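# Unroll a rolled necktie and lay it flat folded in half

## Task

Unroll the necktie, which starts folded and rolled up, and leave it flat on the table: doubled over once at the middle, stretched out to its whole length and flat from end to end (the bend at the fold may stay as a low loop), both halves roughly aligned and roughly straight, spread to full width, with no additional folds and nothing hanging past the table edge. Dropping the tie into its final place is allowed.

## Robot and tools

ROBOT. Two arms: left_arm carries a left hand and sits on the +y side; right_arm carries a right hand. The arm names do not match image sides. Measured base positions in the scene frame: left_arm (+0.017, +0.334, +0.007) m, right_arm (+0.015, -0.273, +0.022) m, both nearly unrotated. Each hand has six motors: thumb_turn, thumb_bend, index, middle, ring, little.

FRAMES. Scene frame: origin at table-top height, halfway between the two nominal bases; +x points out over the table, +z up, +y toward left_arm. Reported poses and targets use this frame. Each arm has a hand point 0.05 m in front of its palm and 0.15 m from the wrist face. Its +z runs along the straightened fingers, +y comes out of the palm, and +x runs across the palm: away from the thumb on the right hand, toward it on the left hand. Straight fingertips reach 0.06 to 0.07 m past the point along +z, with finger centre lines 0.06 m behind it along -y. A wrist bracket on the little-finger side can strike objects.

ROW LAYOUT. Every row has 28 numbers in [-1, 1] covering both arms, even when only one moves: left dx, dy, dz, rx, ry, rz; left thumb_turn, thumb_bend, index, middle, ring, little, force_limit, speed; then the same 14 for the right arm. The six pose numbers are an offset, not a pose: they are counted from that arm's Hand target at the start of the action or move, along the Hand target's own axes. 1.0 equals 0.6 m for dx, dy, dz and 180 degrees for the rotation vector rx, ry, rz. Every row of one action or one move list counts from that same start, so sending an offset twice moves twice as far. Six zeros re-command the current Hand target. The six motor numbers are absolute targets: -1 open (thumb beside the palm, or straight), +1 closed (thumb across the palm, or fingers curled). force_limit maps -1..+1 linearly onto about 0..10 N at the fingertip (0..15 N for the two thumb motors). speed rises from almost zero at -1 to full at +0.48 and stays full up to +1. No hand number means 'unchanged': to keep a hand as it is, resend the eight values of its last executed row; before any row has run, use hand_measured plus hand_force_limit and hand_speed. Closing at speed -0.94 or below gives a gentle grip. A thumb-across grip holds objects about 0.035 to 0.065 m thick.

TOOLS.
execute_actions(actions, cameras): actions is a list of actions; each action is up to 15 rows, one per 1/30 s step, and a short action repeats its final row to fill 15 steps. Each action lasts 0.5 s. Images appear only when actions is empty or cameras names some; ["all"] gives all.
move(target, speed, blend, blocking, cameras): target is one 28-number row or a list of up to 15 rows, all offsets from the same starting Hand targets. Paths are straight and end together, lasting 0.5 to 10 s. speed is top speed in m/s, 0.002 to 4.3, default 0.25 (rotation up to twice that in rad/s); one value or one per target. blend in m rounds corners of a list; 0 stops at each target. blocking=false returns after about 0.5 s while motion continues. Moves do not avoid obstacles or the other arm.
wait(seconds 0 to 10, cameras): lets time pass, holding the last commands.
stop(cameras): brakes a running move.
zoom_image(camera, region [x0, y0, x1, y1] in pixels, at most 504 by 504): closer look at the newest image of one camera.
show_instructions(): shows reference images.
finished_scene(scene): ends the current scene; irreversible.
Cameras: cam_high, cam_low, cam_roll_left, cam_roll_right, cam_left_wrist, cam_right_wrist, each 672x504.

RESULTS. Each result gives per arm end_effector_position (m) and end_effector_quat_wxyz in the scene frame, the Hand target (the last commanded pose after clipping, which the next offsets start from), joint positions, torques and velocities, plus hand_measured, hand_stopped_by (moving, target, force, stalled, fault), hand_load_n (positive when the finger is pushed open; near 0 means the grip was lost), hand_force_limit and hand_speed. A move adds a 'move:' line: done (within 10 mm and 2 degrees), off_target, moving, held or fault, and limits=paced (pose clipped) or limits=held (steps withheld). Neither done nor off_target tells you about contact.

BEHAVIOUR. Arms track loosely: resting 1 to 3 cm (sometimes 5 cm) off, usually low, is normal. Resend the missing distance if needed. Commanded orientation is clipped to within 40 degrees of the measured one each step. A blocked arm keeps pushing until sent elsewhere; to release, command back past the hand point. Do not route a path near an arm's own base. Motors heat when holding loads, stretched out or straining; at 100 °C the arm drops.

AVOID. Letting the tie fall off or lie past the table edge, releasing it while moving, fast swings, hitting the table hard, over-squeezing fingers, and any contact or grip between the two hands.

Each tool is called after "Emit:" as name(argument=value, ...) on one line, values as JSON.

Reference images:

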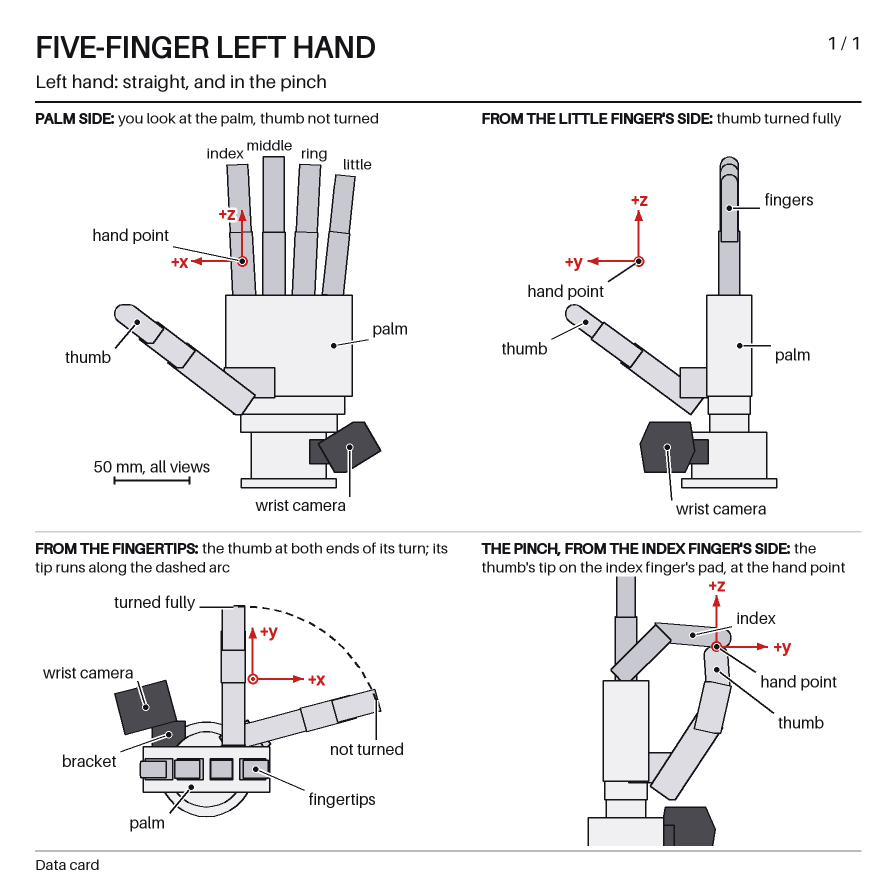

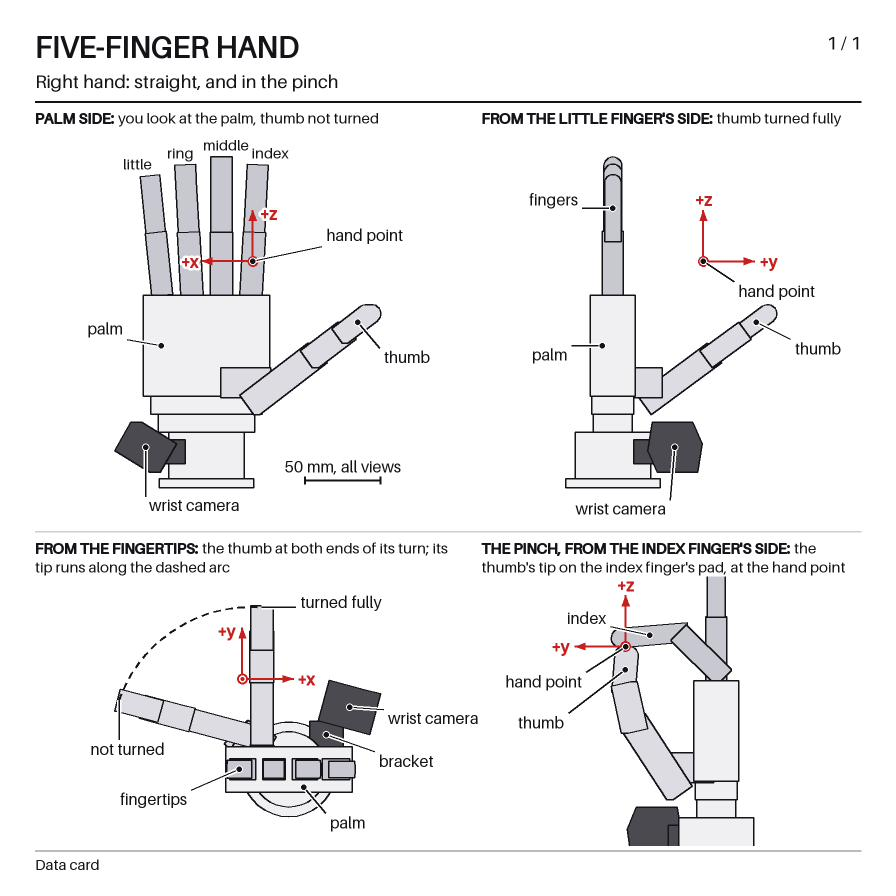

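## Session

Emit:
execute_actions(actions=[])

Scene clock: 0.00 s.
left_arm: end_effector_position=(+0.5890, -0.0641, +0.3168) hand_measured=(-1.000, -1.000, -1.000, -1.000, -1.000, -1.000) hand_load_n=(+0.0, +0.0, +0.0, +0.0, +0.0, +0.0) hand_stopped_by=(target, target, target, target, target, target) hand_force_limit=0.00 hand_speed=-0.80 end_effector_quat_wxyz=(-0.086, -0.443, +0.830, -0.327) | right_arm: end_effector_position=(+0.8774, -0.2313, +0.2394) hand_measured=(-1.000, -1.000, -1.000, -1.000, -1.000, -1.000) hand_load_n=(+0.0, +0.0, +0.0, +0.0, +0.0, +0.0) hand_stopped_by=(target, target, target, target, target, target) hand_force_limit=0.00 hand_speed=-0.80 end_effector_quat_wxyz=(+0.277, +0.057, +0.918, +0.279)
Joint positions: left_arm=[-0.435 2.111 2.431 -1.421 0.525 0.031] | right_arm=[-0.108 2.268 2.236 -0.935 -0.576 1.751]
Joint velocities: within noise
Joint torques (N m): no reading
Motor temperatures (°C): left_arm=[28 36 27 24 28 27] | right_arm=[24 33 21 25 25 26]
Heat: left arm: hottest shoulder 36 °C; right arm: hottest shoulder 33 °C.
Hand target: left_arm +0.5928, -0.0658, +0.3207; -0.081, -0.441, +0.830, -0.332 | right_arm +0.8817, -0.2319, +0.2427; +0.283, +0.055, +0.916, +0.278

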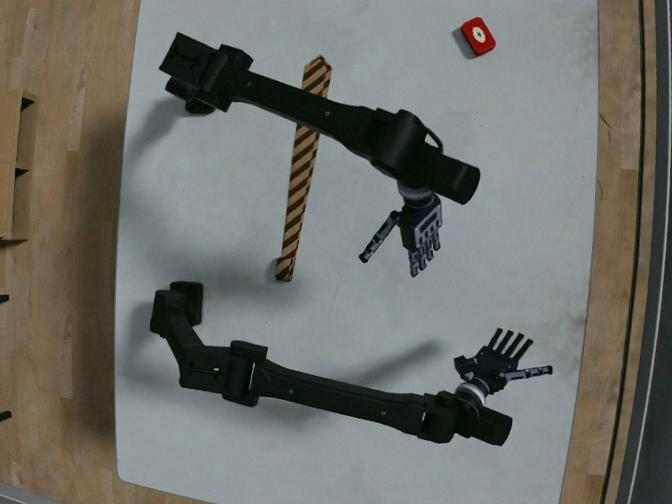

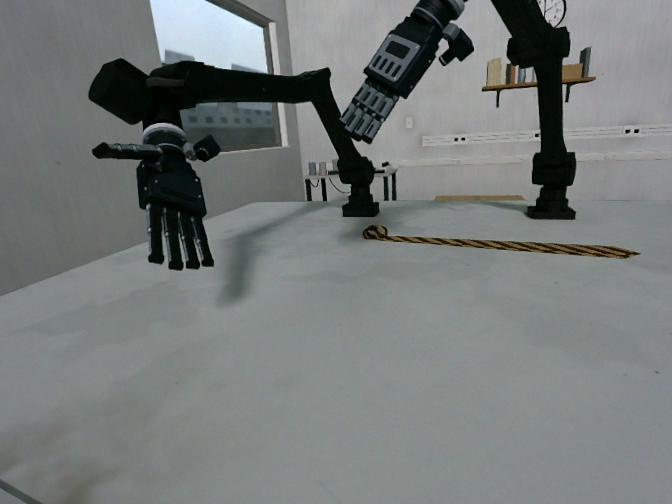

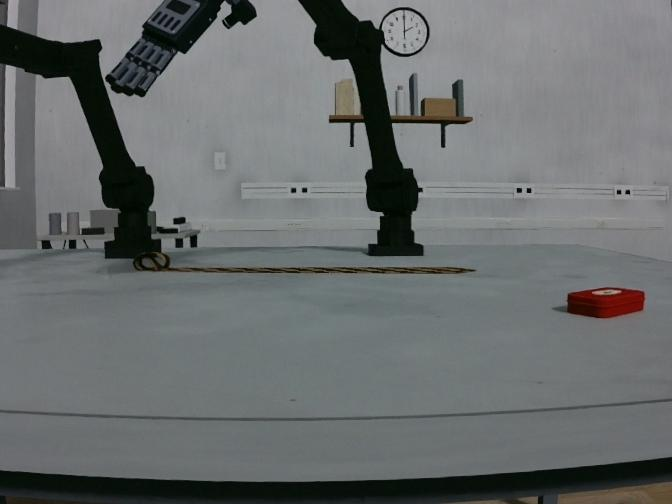

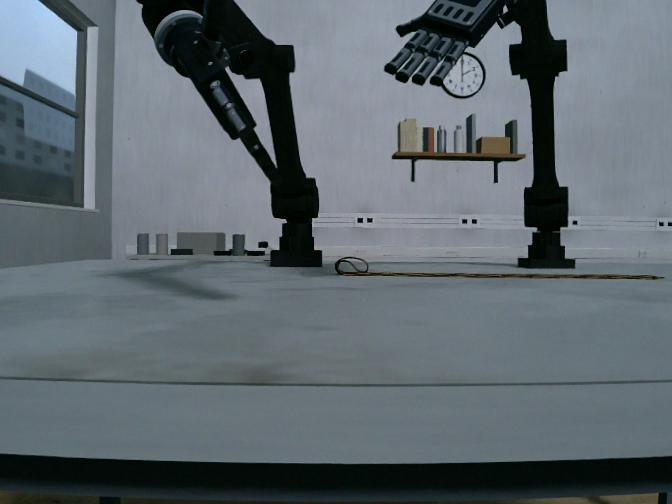

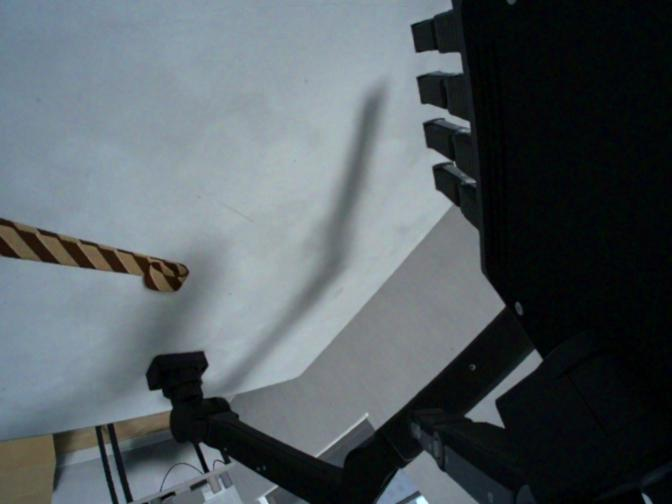

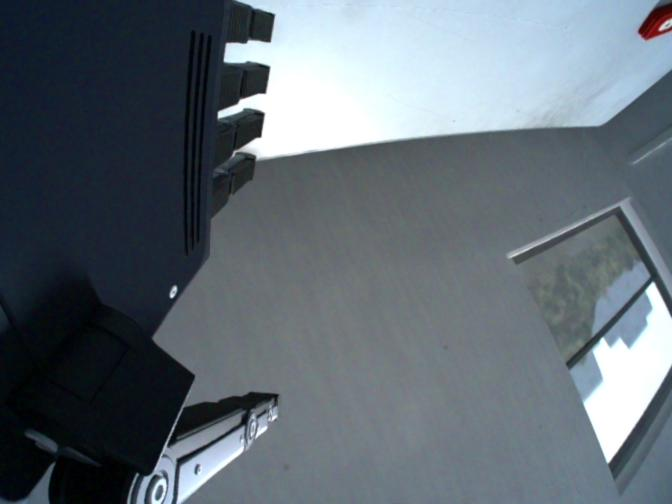

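Emit:
zoom_image(camera="cam_roll_right", region=[310, 240, 430, 300])

Emit:
zoom_image(camera="cam_roll_left", region=[110, 230, 230, 290])

Emit:
zoom_image(camera="cam_high", region=[250, 40, 370, 300])

Emit:
zoom_image(camera="cam_low", region=[340, 210, 460, 260])

Emit:
zoom_image(camera="cam_low", region=[550, 230, 650, 270])

Scaled by 4.200 from the camera's 672x504 image, which has a finer 960x720 frame.

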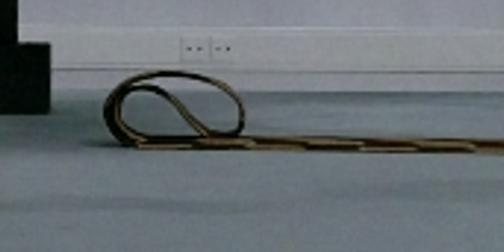

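Scaled by 4.200 from the camera's 672x504 image, which has a finer 960x720 frame.

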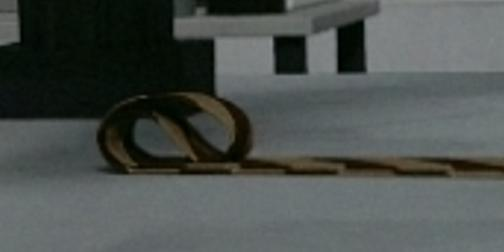

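Scaled by 1.938 from the camera's 672x504 image, which has a finer 960x720 frame.

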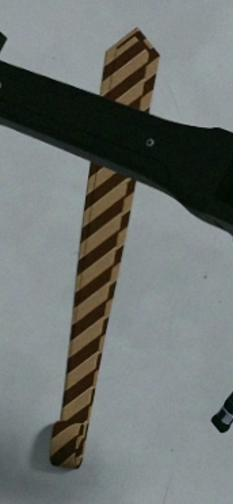

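Scaled by 4.200 from the camera's 672x504 image, which has a finer 960x720 frame.

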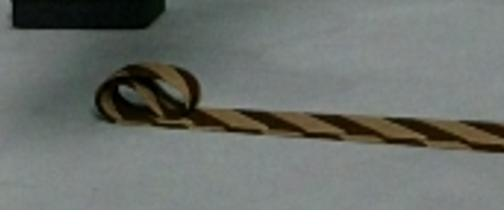

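Scaled by 5.040 from the camera's 672x504 image, which has a finer 960x720 frame.

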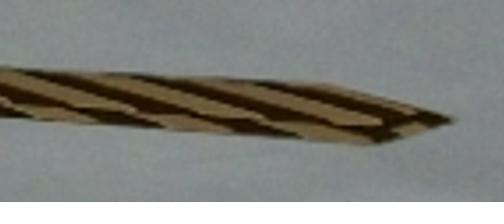

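Emit:
move(target=[0.148,0.59,0.085,-0.224,-0.055,0.298,-1,-1,-1,-1,-1,-1,0,-0.8,0.175,-0.775,-0.955,0.163,-0.18,0.228,-1,-1,-1,-1,-1,-1,0,-0.8], speed=0.3, cameras=["cam_high","cam_roll_right","cam_left_wrist"])

Scene clock: 47.03 s.
left_arm: end_effector_position=(+0.2705, -0.0217, +0.1470) hand_measured=(-1.000, -1.000, -1.000, -1.000, -1.000, -1.000) hand_load_n=(+0.0, +0.0, +0.0, +0.0, +0.0, +0.0) hand_stopped_by=(target, target, target, target, target, target) hand_force_limit=0.00 hand_speed=-0.80 end_effector_quat_wxyz=(-0.004, -0.007, +1.000, +0.005) | right_arm: end_effector_position=(+0.4995, -0.8625, +0.3227) hand_measured=(-1.000, -1.000, -1.000, -1.000, -1.000, -1.000) hand_load_n=(+0.0, +0.0, +0.0, +0.0, +0.0, +0.0) hand_stopped_by=(target, target, target, target, target, target) hand_force_limit=0.00 hand_speed=-0.80 end_effector_quat_wxyz=(+0.380, +0.505, +0.768, +0.100)
Joint positions: left_arm=[-0.972 1.695 1.456 -1.344 0.001 0.589] | right_arm=[-1.045 1.872 1.805 -0.846 -0.509 1.848]
Joint torques (N m): left_arm=[0.09 -16.03 6.57 0.34 -0.11 0.22] | right_arm=[1.2 -15.56 11.43 1.13 -0.31 0.03]
Motor temperatures (°C): left_arm=[28 40 31 24 27 26] | right_arm=[24 38 26 25 24 25]
Heat: left arm: hottest shoulder 40 °C; right arm: hottest shoulder 38 °C.
Hand target: left_arm +0.2698, -0.0195, +0.1497; +0.001, +0.000, +1.000, -0.001 | right_arm +0.5062, -0.8693, +0.3322; +0.385, +0.505, +0.766, +0.099
Off the commanded pose: left_arm 0.004 m, 1 deg | right_arm 0.013 m, 1 deg.
move: off_target (right_arm)
camera_calibration:
cam_left_wrist: T_world_to_cam=[[-0.280985, -0.959435, -0.0230581, 0.0636652], [-0.81893, 0.22717, 0.527018, 0.148099], [-0.500401, 0.166967, -0.849541, 0.378258], [0, 0, 0, 1]] pos_world=[0.328453, -0.0357178, 0.244763]
Images, in order (width x height): cam_high 672x504, cam_roll_right 672x504, cam_left_wrist 672x504.

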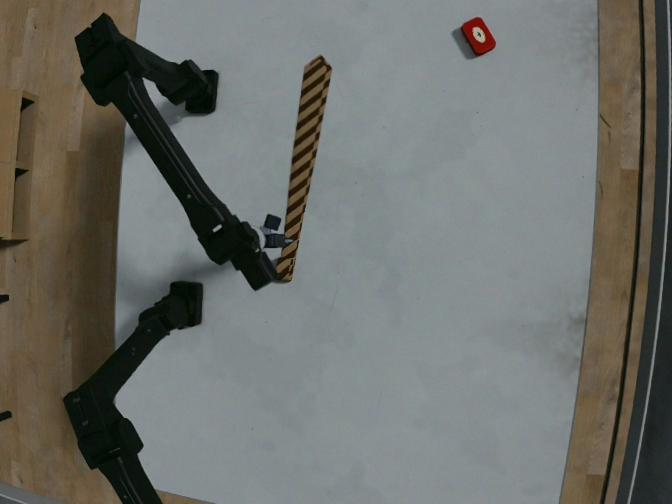

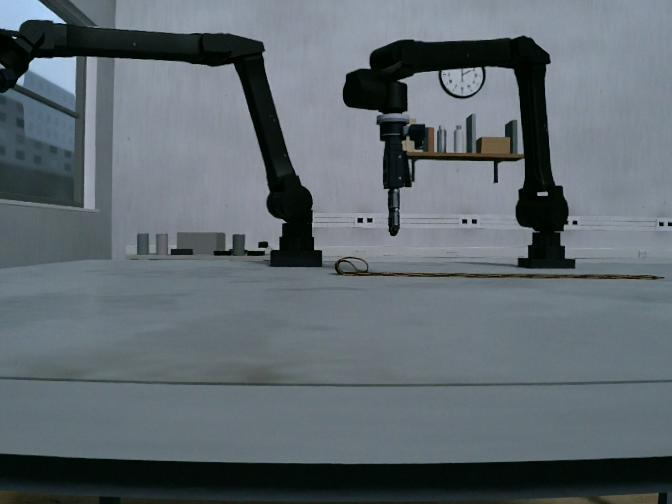

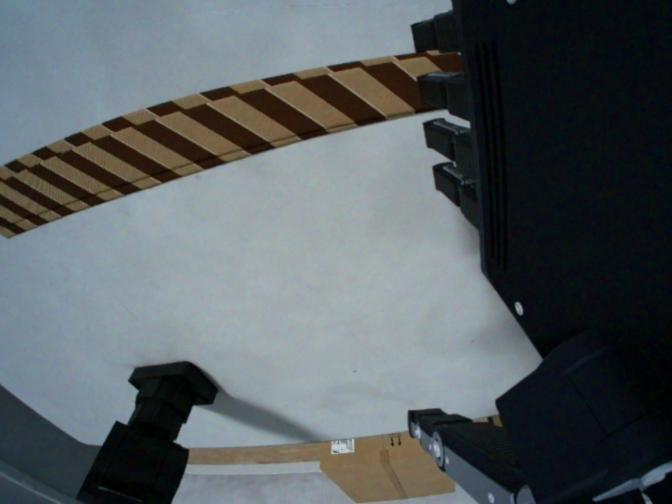

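Emit:
move(target=[0,0,0.1,0,0,0,-1,-1,-1,-1,-1,-1,0,-0.8,0,0,0,0,0,0,-1,-1,-1,-1,-1,-1,0,-0.8], speed=0.15, cameras=["cam_high","cam_roll_right","cam_left_wrist","cam_low"])

Emit:
zoom_image(camera="cam_roll_right", region=[310, 220, 430, 290])

Emit:
zoom_image(camera="cam_low", region=[340, 170, 480, 270])

Scene clock: 52.67 s.
left_arm: end_effector_position=(+0.2712, -0.0227, +0.1052) hand_measured=(-1.000, -1.000, -1.000, -1.000, -1.000, -1.000) hand_load_n=(+0.0, +0.0, +0.0, +0.0, +0.0, +0.0) hand_stopped_by=(target, target, target, target, target, target) hand_force_limit=0.00 hand_speed=-0.80 end_effector_quat_wxyz=(+0.008, -0.007, +1.000, -0.013) | right_arm: end_effector_position=(+0.4995, -0.8625, +0.3227) hand_measured=(-1.000, -1.000, -1.000, -1.000, -1.000, -1.000) hand_load_n=(+0.0, +0.0, +0.0, +0.0, +0.0, +0.0) hand_stopped_by=(target, target, target, target, target, target) hand_force_limit=0.00 hand_speed=-0.80 end_effector_quat_wxyz=(+0.380, +0.505, +0.768, +0.100)
Joint positions: left_arm=[-0.972 1.698 1.353 -1.195 0.001 0.59] | right_arm=[-1.045 1.872 1.805 -0.846 -0.509 1.848]
Joint torques (N m): left_arm=[0.15 -12.34 6.42 0.44 -0.1 0.21] | right_arm=[1.49 -15.44 11.43 1.13 -0.31 0.04]
Heat: left arm: hottest shoulder 40 °C; right arm: hottest shoulder 38 °C.
Hand target: left_arm +0.2698, -0.0195, +0.0896; +0.001, +0.000, +1.000, -0.001 | right_arm +0.5062, -0.8693, +0.3322; +0.385, +0.505, +0.766, +0.099
Off the commanded pose: left_arm 0.016 m, 2 deg | right_arm 0.013 m, 1 deg.
move: off_target (left_arm, right_arm)
camera_calibration:
cam_left_wrist: T_world_to_cam=[[-0.281107, -0.959666, 0.00439119, 0.0591526], [-0.83146, 0.245832, 0.498238, 0.177721], [-0.479222, 0.136407, -0.867029, 0.338567], [0, 0, 0, 1]] pos_world=[0.326645, -0.0331057, 0.204741]
Images, in order (width x height): cam_high 672x504, cam_low 672x504, cam_roll_right 672x504, cam_left_wrist 672x504.

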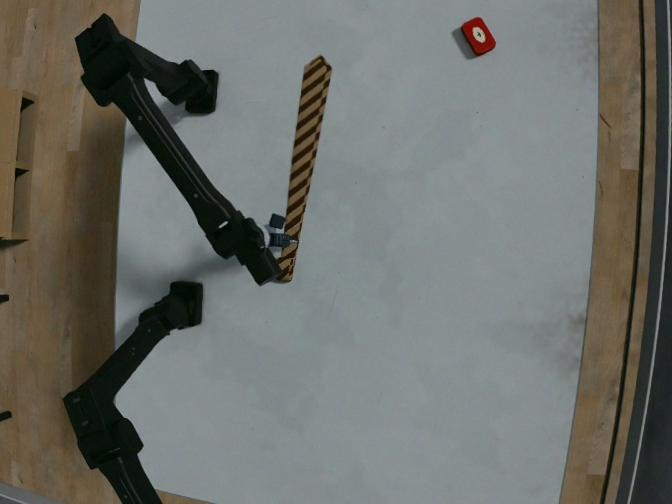

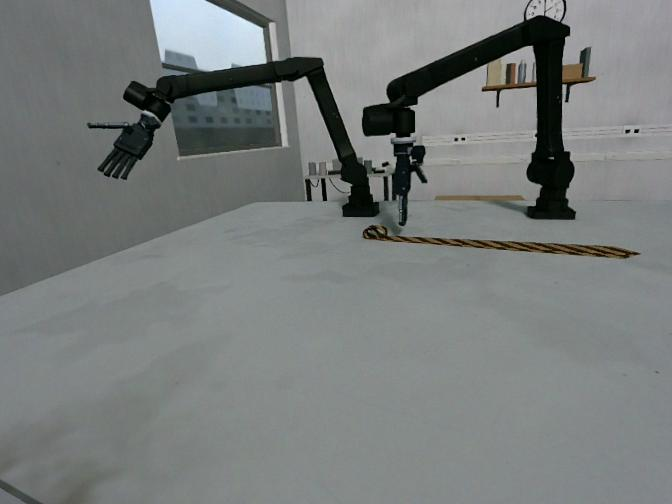

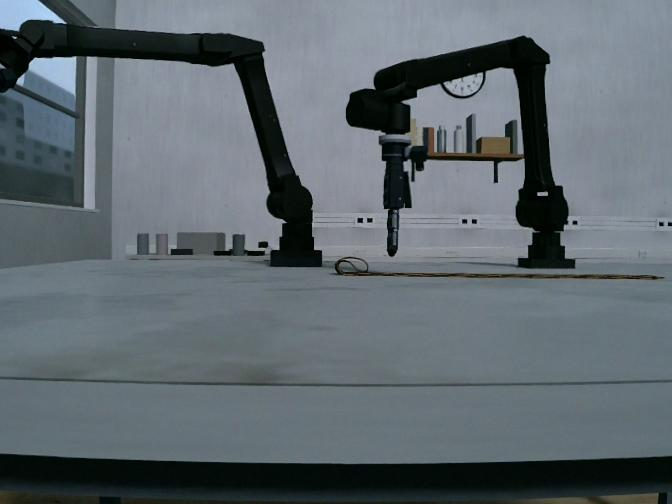

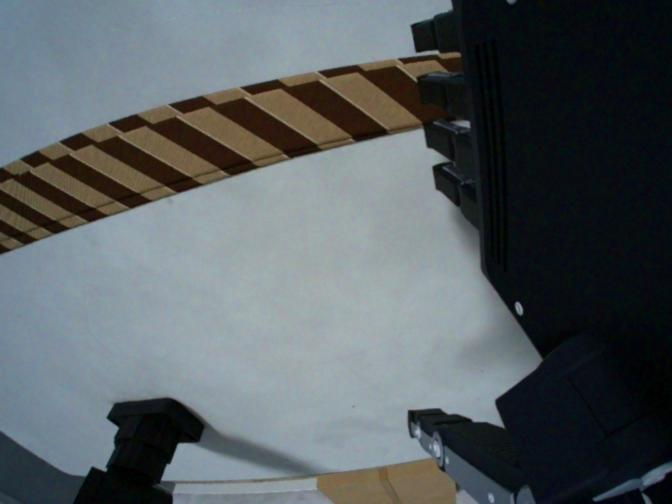

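Scaled by 4.200 from the camera's 672x504 image, which has a finer 960x720 frame.

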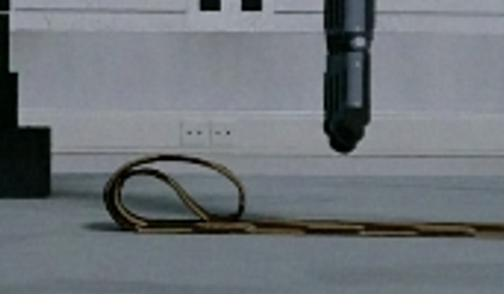

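Scaled by 3.600 from the camera's 672x504 image, which has a finer 960x720 frame.

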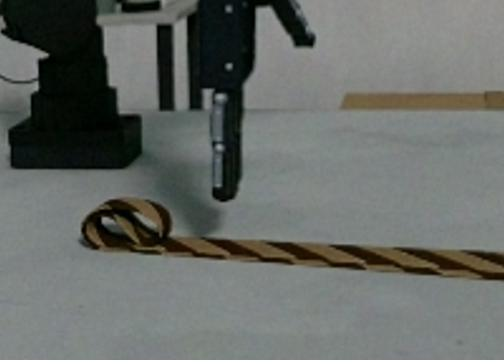

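Emit:
move(target=[[0,0,0.027,0,0,0,-1,-1,-1,-1,-1,-1,0,-0.8,0,0,0,0,0,0,-1,-1,-1,-1,-1,-1,0,-0.8],[0.01,-0.16,0.027,0,0,0,-1,-1,-1,-1,-1,-1,0,-0.8,0,0,0,0,0,0,-1,-1,-1,-1,-1,-1,0,-0.8]], speed=0.08, cameras=["cam_high","cam_roll_right"])

Emit:
zoom_image(camera="cam_roll_right", region=[270, 220, 390, 290])

Scene clock: 60.97 s.
left_arm: end_effector_position=(+0.2623, -0.0979, +0.0751) hand_measured=(-1.000, -1.000, -1.000, -1.000, -1.000, -1.000) hand_load_n=(+0.0, +0.0, +0.0, +0.0, +0.0, +0.0) hand_stopped_by=(target, target, target, target, target, target) hand_force_limit=0.00 hand_speed=-0.80 end_effector_quat_wxyz=(+0.000, +0.001, +1.000, +0.002) | right_arm: end_effector_position=(+0.4995, -0.8625, +0.3227) hand_measured=(-1.000, -1.000, -1.000, -1.000, -1.000, -1.000) hand_load_n=(+0.0, +0.0, +0.0, +0.0, +0.0, +0.0) hand_stopped_by=(target, target, target, target, target, target) hand_force_limit=0.00 hand_speed=-0.80 end_effector_quat_wxyz=(+0.380, +0.505, +0.768, +0.100)
Joint positions: left_arm=[-1.064 1.894 1.541 -1.222 -0.002 0.513] | right_arm=[-1.045 1.872 1.805 -0.846 -0.509 1.848]
Joint torques (N m): left_arm=[-0.73 -14.39 11.03 -0.5 0.03 -0.06] | right_arm=[1.49 -15.44 11.41 1.13 -0.31 0.04]
Heat: left arm: hottest shoulder 39 °C; right arm: hottest shoulder 37 °C.
Hand target: left_arm +0.2637, -0.1157, +0.0736; +0.001, +0.000, +1.000, -0.001 | right_arm +0.5062, -0.8693, +0.3322; +0.385, +0.505, +0.766, +0.099
Off the commanded pose: left_arm 0.018 m, 0 deg | right_arm 0.013 m, 1 deg.
move: off_target (left_arm, right_arm)
Images, in order (width x height): cam_high 672x504, cam_roll_right 672x504.

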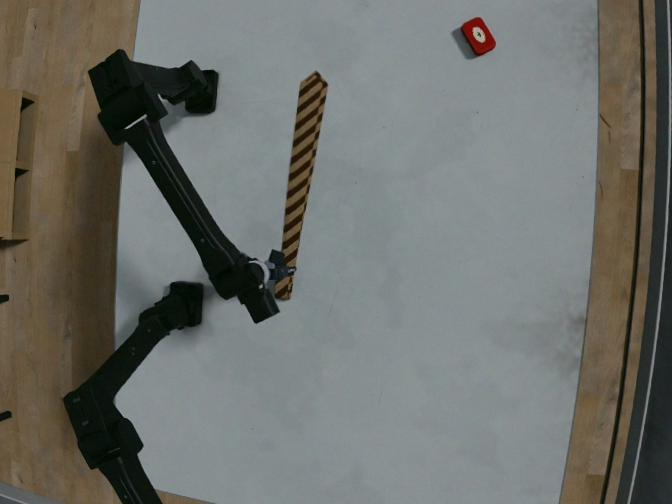

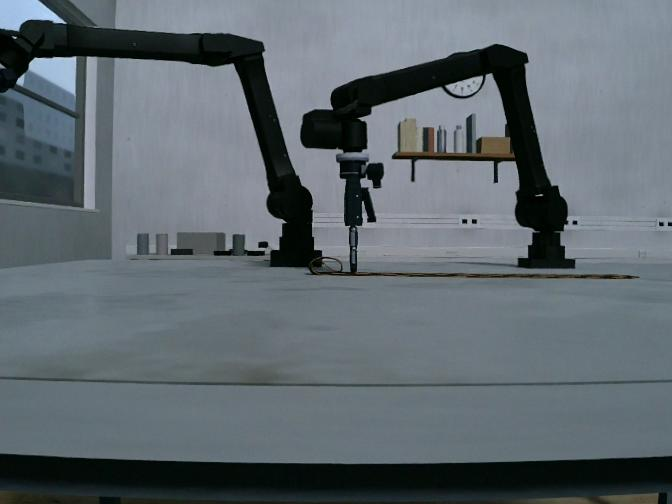

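Scaled by 4.200 from the camera's 672x504 image, which has a finer 960x720 frame.

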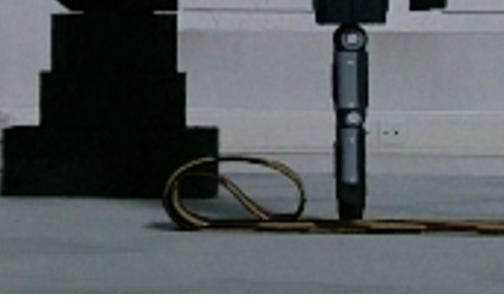

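Emit:
move(target=[[0,-0.01,-0.033,0,0,0,-1,-1,-1,-1,-1,-1,0,-0.8,0,0,0,0,0,0,-1,-1,-1,-1,-1,-1,0,-0.8],[0.008,-0.16,-0.03,0,0,0,-1,-1,-1,-1,-1,-1,0,-0.8,0,0,0,0,0,0,-1,-1,-1,-1,-1,-1,0,-0.8]], speed=0.08, cameras=["cam_high","cam_roll_right"])

Emit:
zoom_image(camera="cam_roll_right", region=[240, 220, 360, 290])

Scene clock: 67.13 s.
left_arm: end_effector_position=(+0.2589, -0.1937, +0.0921) hand_measured=(-1.000, -1.000, -1.000, -1.000, -1.000, -1.000) hand_load_n=(+0.0, +0.0, +0.0, +0.0, +0.0, +0.0) hand_stopped_by=(target, target, target, target, target, target) hand_force_limit=0.00 hand_speed=-0.80 end_effector_quat_wxyz=(-0.002, +0.001, +1.000, +0.006) | right_arm: end_effector_position=(+0.4995, -0.8625, +0.3227) hand_measured=(-1.000, -1.000, -1.000, -1.000, -1.000, -1.000) hand_load_n=(+0.5, +0.0, +0.0, +0.0, +0.0, +0.0) hand_stopped_by=(target, target, target, target, target, target) hand_force_limit=0.00 hand_speed=-0.80 end_effector_quat_wxyz=(+0.380, +0.505, +0.768, +0.100)
Joint positions: left_arm=[-1.141 2.112 1.935 -1.406 -0.002 0.437] | right_arm=[-1.045 1.872 1.805 -0.846 -0.509 1.848]
Joint torques (N m): left_arm=[-0.67 -17.96 11.92 -0.49 0.02 -0.04] | right_arm=[1.44 -15.5 11.41 1.11 -0.31 0.03]
Heat: left arm: hottest shoulder 39 °C; right arm: hottest shoulder 36 °C.
Hand target: left_arm +0.2588, -0.2115, +0.0916; +0.001, +0.000, +1.000, -0.001 | right_arm +0.5062, -0.8693, +0.3322; +0.385, +0.505, +0.766, +0.099
Off the commanded pose: left_arm 0.018 m, 1 deg | right_arm 0.013 m, 1 deg.
move: off_target (left_arm, right_arm)
Images, in order (width x height): cam_high 672x504, cam_roll_right 672x504.

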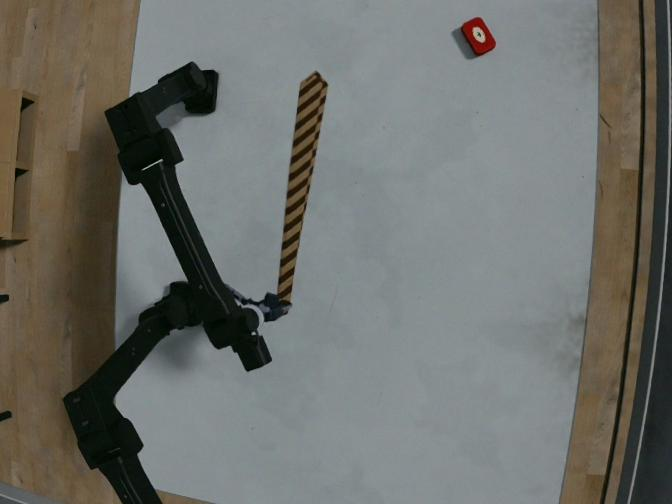

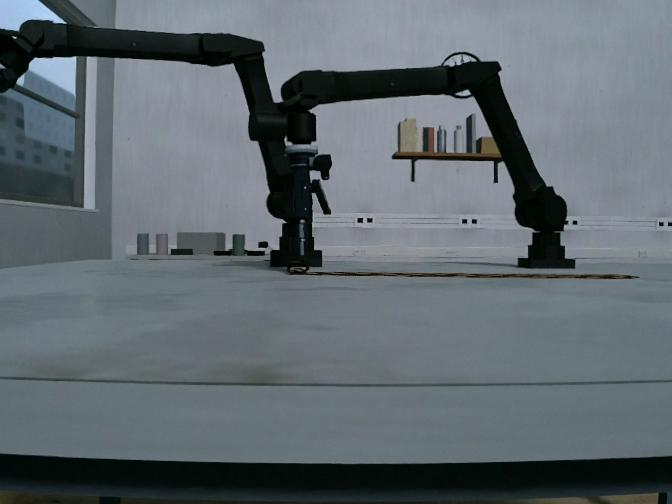

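Scaled by 4.200 from the camera's 672x504 image, which has a finer 960x720 frame.

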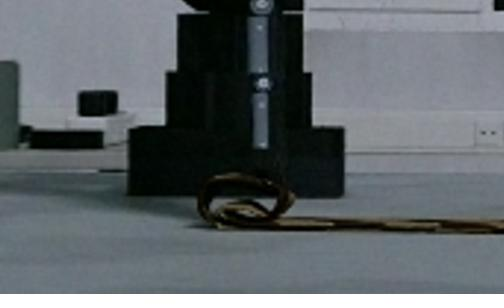

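Emit:
move(target=[0.01,-0.18,0.008,0,0,0,-1,-1,-1,-1,-1,-1,0,-0.8,0,0,0,0,0,0,-1,-1,-1,-1,-1,-1,0,-0.8], speed=0.08, cameras=["cam_high","cam_roll_right"])

Emit:
zoom_image(camera="cam_roll_right", region=[200, 220, 320, 290])

Scene clock: 74.17 s.
left_arm: end_effector_position=(+0.2575, -0.3073, +0.0917) hand_measured=(-1.000, -1.000, -1.000, -1.000, -1.000, -1.000) hand_load_n=(+0.0, +0.0, +0.0, +0.0, +0.0, +0.0) hand_stopped_by=(target, target, target, target, target, target) hand_force_limit=0.00 hand_speed=-0.80 end_effector_quat_wxyz=(+0.006, +0.001, +1.000, -0.015) | right_arm: end_effector_position=(+0.4995, -0.8625, +0.3227) hand_measured=(-1.000, -1.000, -1.000, -1.000, -1.000, -1.000) hand_load_n=(+0.0, +0.0, +0.0, +0.0, +0.0, +0.0) hand_stopped_by=(target, target, target, target, target, target) hand_force_limit=0.00 hand_speed=-0.80 end_effector_quat_wxyz=(+0.380, +0.505, +0.768, +0.100)
Joint positions: left_arm=[-1.206 2.493 2.624 -1.67 -0.001 0.37] | right_arm=[-1.045 1.872 1.805 -0.846 -0.509 1.848]
Joint torques (N m): left_arm=[-0.62 -21.6 12.03 -0.4 0 -0.04] | right_arm=[1.44 -15.44 11.41 1.13 -0.31 0.04]
Heat: left arm: hottest shoulder 39 °C; right arm: hottest shoulder 36 °C.
Hand target: left_arm +0.2528, -0.3195, +0.0870; +0.000, +0.000, +1.000, -0.001 | right_arm +0.5062, -0.8693, +0.3322; +0.385, +0.505, +0.766, +0.099
Off the commanded pose: left_arm 0.014 m, 2 deg | right_arm 0.013 m, 1 deg.
joint sent to its limit (left arm) — joint 4 (wrist pitch), lower limit. The joint targets still meet the commanded pose.
move: off_target (left_arm, right_arm)
Images, in order (width x height): cam_high 672x504, cam_roll_right 672x504.

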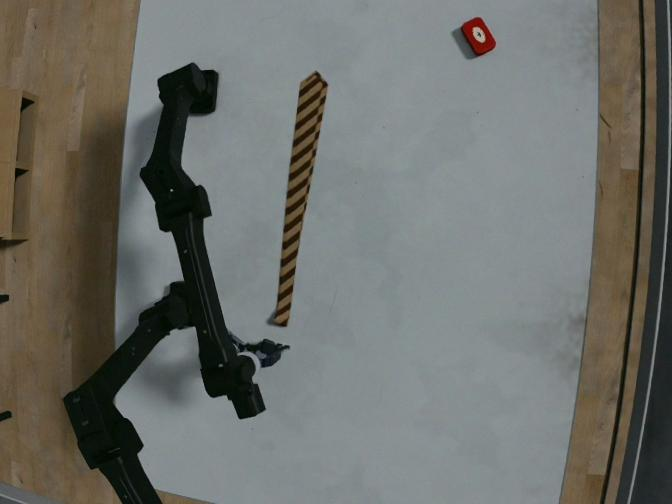

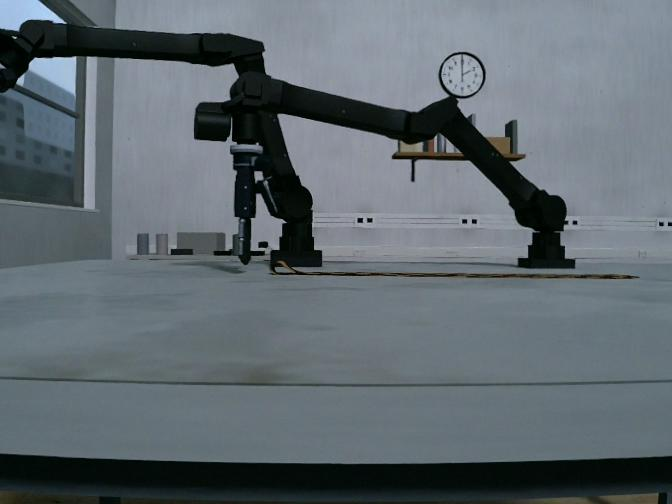

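Scaled by 4.200 from the camera's 672x504 image, which has a finer 960x720 frame.

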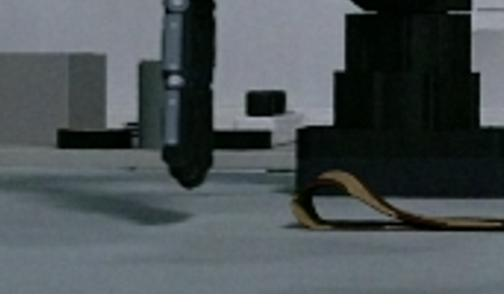

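Emit:
zoom_image(camera="cam_high", region=[250, 260, 330, 340])

Emit:
zoom_image(camera="cam_roll_right", region=[260, 250, 320, 285])

Emit:
wait(seconds=0, cameras=["cam_low","cam_left_wrist"])

Emit:
zoom_image(camera="cam_low", region=[270, 200, 370, 260])

Scaled by 6.300 from the camera's 672x504 image, which has a finer 960x720 frame.

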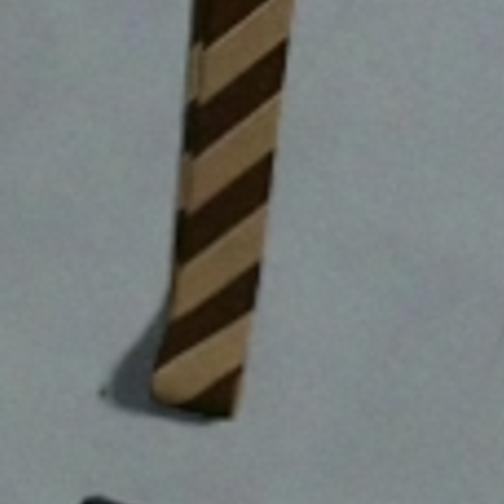

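Scaled by 8.400 from the camera's 672x504 image, which has a finer 960x720 frame.

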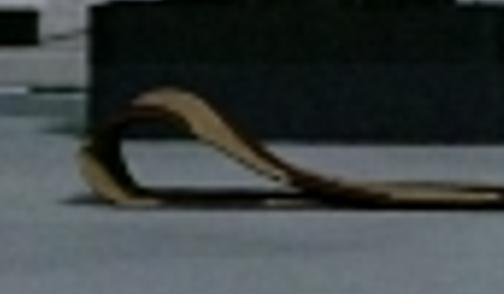

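Scene clock: 79.80 s.
left_arm: end_effector_position=(+0.2575, -0.3073, +0.0917) hand_measured=(-1.000, -1.000, -1.000, -1.000, -1.000, -1.000) hand_load_n=(+0.0, -0.5, +0.0, +0.0, +0.0, +0.0) hand_stopped_by=(target, target, target, target, target, target) hand_force_limit=0.00 hand_speed=-0.80 end_effector_quat_wxyz=(+0.006, +0.001, +1.000, -0.015) | right_arm: end_effector_position=(+0.4995, -0.8625, +0.3227) hand_measured=(-1.000, -1.000, -1.000, -1.000, -1.000, -1.000) hand_load_n=(+0.0, +0.0, +0.0, +0.0, +0.0, +0.0) hand_stopped_by=(target, target, target, target, target, target) hand_force_limit=0.00 hand_speed=-0.80 end_effector_quat_wxyz=(+0.380, +0.505, +0.768, +0.100)
Joint positions: left_arm=[-1.206 2.493 2.624 -1.67 -0.001 0.37] | right_arm=[-1.045 1.872 1.805 -0.846 -0.509 1.848]
Joint torques (N m): left_arm=[-0.67 -21.6 12.01 -0.42 0 -0.04] | right_arm=[1.55 -15.44 11.43 1.14 -0.31 0.04]
Heat: left arm: hottest shoulder 39 °C; right arm: hottest shoulder 36 °C.
Hand target: left_arm +0.2528, -0.3195, +0.0870; +0.000, +0.000, +1.000, -0.001 | right_arm +0.5062, -0.8693, +0.3322; +0.385, +0.505, +0.766, +0.099
Off the commanded pose: left_arm 0.014 m, 2 deg | right_arm 0.013 m, 1 deg.
camera_calibration:
cam_left_wrist: T_world_to_cam=[[-0.295002, -0.955462, 0.00816447, -0.213258], [-0.826199, 0.259365, 0.500125, 0.245606], [-0.479968, 0.140792, -0.865915, 0.360571], [0, 0, 0, 1]] pos_world=[0.31307, -0.318227, 0.191131]
Images, in order (width x height): cam_low 672x504, cam_left_wrist 672x504.

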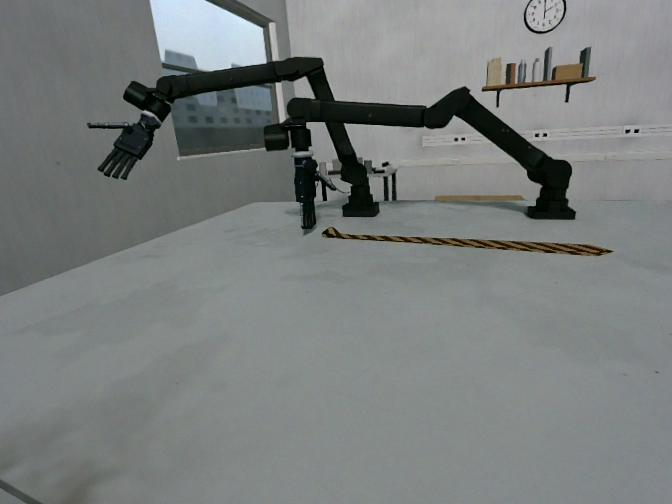

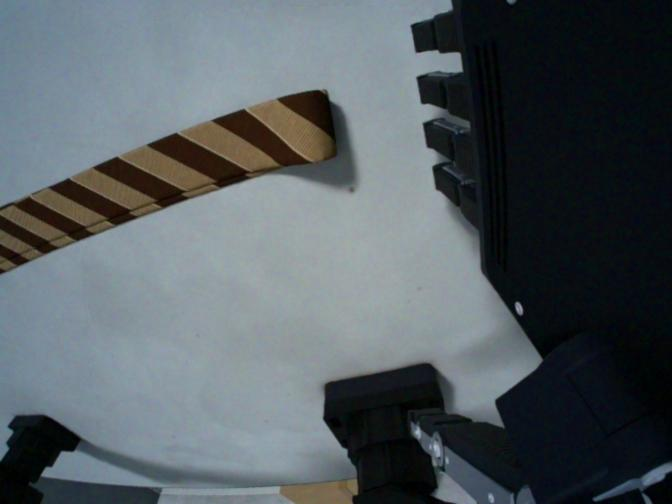

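Scaled by 5.040 from the camera's 672x504 image, which has a finer 960x720 frame.

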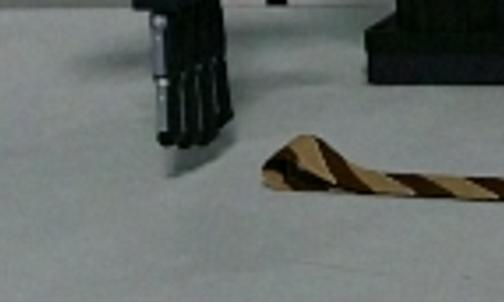

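Emit:
move(target=[[0,0,-0.09,0,0,0,-1,-1,-1,-1,-1,-1,0,-0.8,0,0,0,0,0,0,-1,-1,-1,-1,-1,-1,0,-0.8],[0,0.145,-0.09,0,0,0,-1,-1,-1,-1,-1,-1,0,-0.8,0,0,0,0,0,0,-1,-1,-1,-1,-1,-1,0,-0.8],[0,0.145,0.025,0,0,0,-1,-1,-1,-1,-1,-1,0,-0.8,0,0,0,0,0,0,-1,-1,-1,-1,-1,-1,0,-0.8]], speed=[0.15,0.15,0.06], cameras=["cam_high","cam_roll_right"])

Emit:
zoom_image(camera="cam_roll_right", region=[220, 220, 340, 290])

Scene clock: 91.97 s.
left_arm: end_effector_position=(+0.2486, -0.2371, +0.0808) hand_measured=(-1.000, -1.000, -1.000, -1.000, -1.000, -1.000) hand_load_n=(+0.0, +0.0, +0.0, +0.0, +0.0, +0.0) hand_stopped_by=(target, target, target, target, target, target) hand_force_limit=0.00 hand_speed=-0.80 end_effector_quat_wxyz=(+0.003, -0.002, +1.000, -0.005) | right_arm: end_effector_position=(+0.4995, -0.8625, +0.3227) hand_measured=(-1.000, -1.000, -1.000, -1.000, -1.000, -1.000) hand_load_n=(+0.0, +0.0, +0.0, +0.0, +0.0, +0.0) hand_stopped_by=(target, target, target, target, target, target) hand_force_limit=0.00 hand_speed=-0.80 end_effector_quat_wxyz=(+0.380, +0.505, +0.768, +0.100)
Joint positions: left_arm=[-1.181 2.208 2.072 -1.423 -0.001 0.391] | right_arm=[-1.045 1.872 1.805 -0.846 -0.509 1.848]
Joint torques (N m): left_arm=[0.85 -21.36 6.63 0.39 0 0.21] | right_arm=[1.61 -15.38 11.4 1.13 -0.3 0.04]
Heat: left arm: hottest shoulder 41 °C; right arm: hottest shoulder 36 °C.
Hand target: left_arm +0.2529, -0.2325, +0.0719; +0.001, +0.000, +1.000, +0.000 | right_arm +0.5062, -0.8693, +0.3322; +0.385, +0.505, +0.766, +0.099
Off the commanded pose: left_arm 0.011 m, 1 deg | right_arm 0.013 m, 1 deg.
move: off_target (left_arm, right_arm)
Images, in order (width x height): cam_high 672x504, cam_roll_right 672x504.

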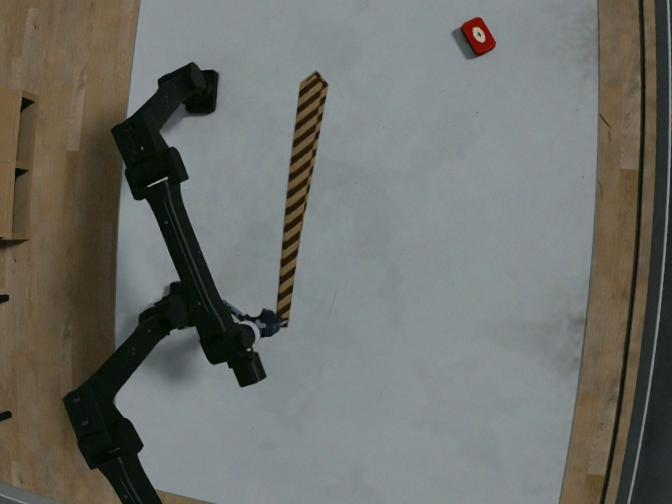

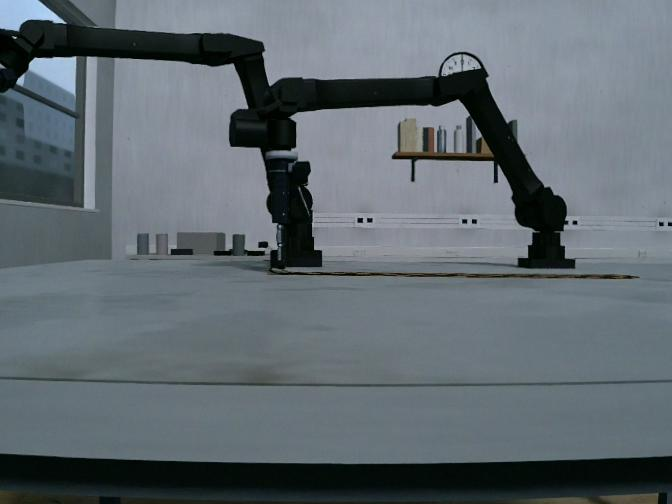

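Scaled by 4.200 from the camera's 672x504 image, which has a finer 960x720 frame.

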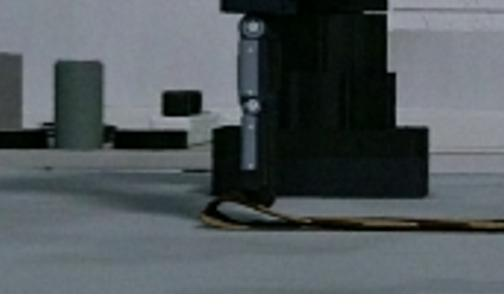

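Lift off.

Emit:
move(target=[0,0,-0.12,0,0,0,-1,-1,-1,-1,-1,-1,0,-0.8,0,0,0,0,0,0,-1,-1,-1,-1,-1,-1,0,-0.8], speed=0.15, cameras=["cam_high","cam_roll_right"])

Emit:
zoom_image(camera="cam_roll_right", region=[220, 220, 340, 290])

Scene clock: 95.37 s.
left_arm: end_effector_position=(+0.2427, -0.2227, +0.1221) hand_measured=(-1.000, -1.000, -1.000, -1.000, -1.000, -1.000) hand_load_n=(+0.0, +0.0, +0.0, +0.0, +0.0, +0.5) hand_stopped_by=(target, target, target, target, target, target) hand_force_limit=0.00 hand_speed=-0.80 end_effector_quat_wxyz=(-0.009, -0.002, +1.000, +0.023) | right_arm: end_effector_position=(+0.4995, -0.8625, +0.3227) hand_measured=(-1.000, -1.000, -1.000, -1.000, -1.000, -1.000) hand_load_n=(+0.0, +0.0, +0.0, +0.0, +0.0, +0.0) hand_stopped_by=(target, target, target, target, target, target) hand_force_limit=0.00 hand_speed=-0.80 end_effector_quat_wxyz=(+0.380, +0.505, +0.768, +0.100)
Joint positions: left_arm=[-1.181 2.199 2.155 -1.576 -0.001 0.391] | right_arm=[-1.045 1.872 1.805 -0.846 -0.509 1.848]
Joint torques (N m): left_arm=[0.79 -22.3 11.49 -0.61 -0.03 0.2] | right_arm=[1.49 -15.38 11.4 1.11 -0.31 0.04]
Heat: left arm: hottest shoulder 41 °C; right arm: hottest shoulder 36 °C.
Hand target: left_arm +0.2529, -0.2325, +0.1439; +0.001, +0.000, +1.000, -0.001 | right_arm +0.5062, -0.8693, +0.3322; +0.385, +0.505, +0.766, +0.099
Off the commanded pose: left_arm 0.026 m, 3 deg | right_arm 0.013 m, 1 deg.
move: off_target (left_arm, right_arm)
Images, in order (width x height): cam_high 672x504, cam_roll_right 672x504.

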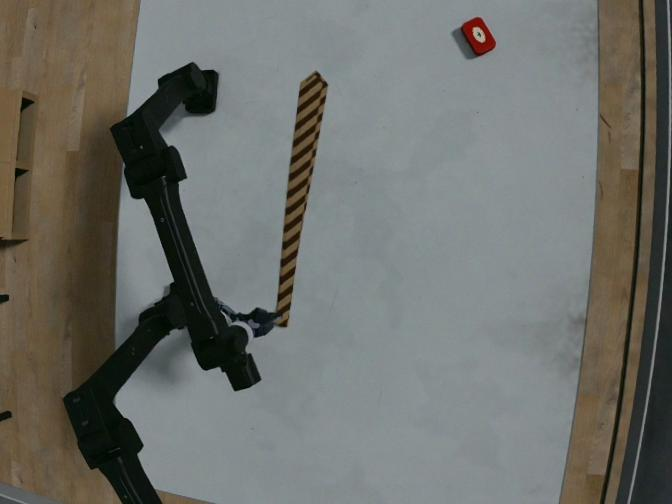

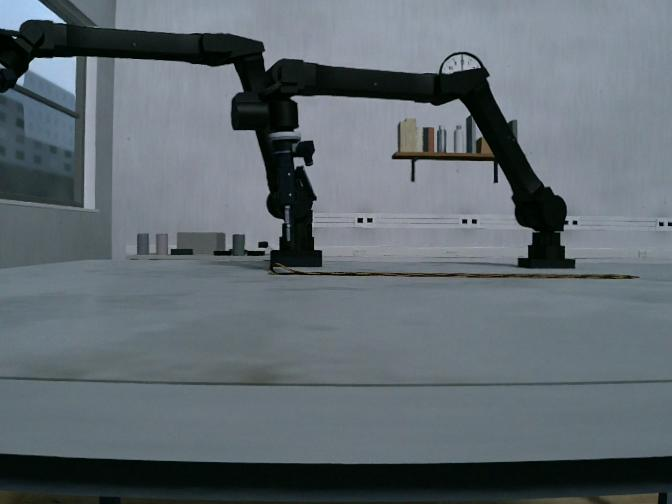

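Scaled by 4.200 from the camera's 672x504 image, which has a finer 960x720 frame.

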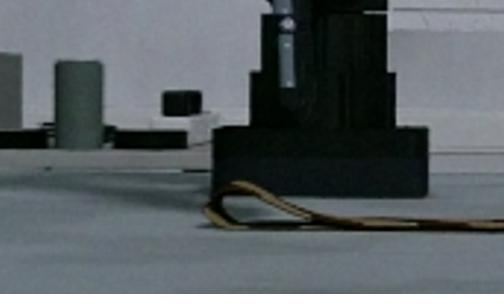

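Low loop, flat elsewhere. Good.

Emit:
finished_scene(scene=1)

The scene is finished: the task was done.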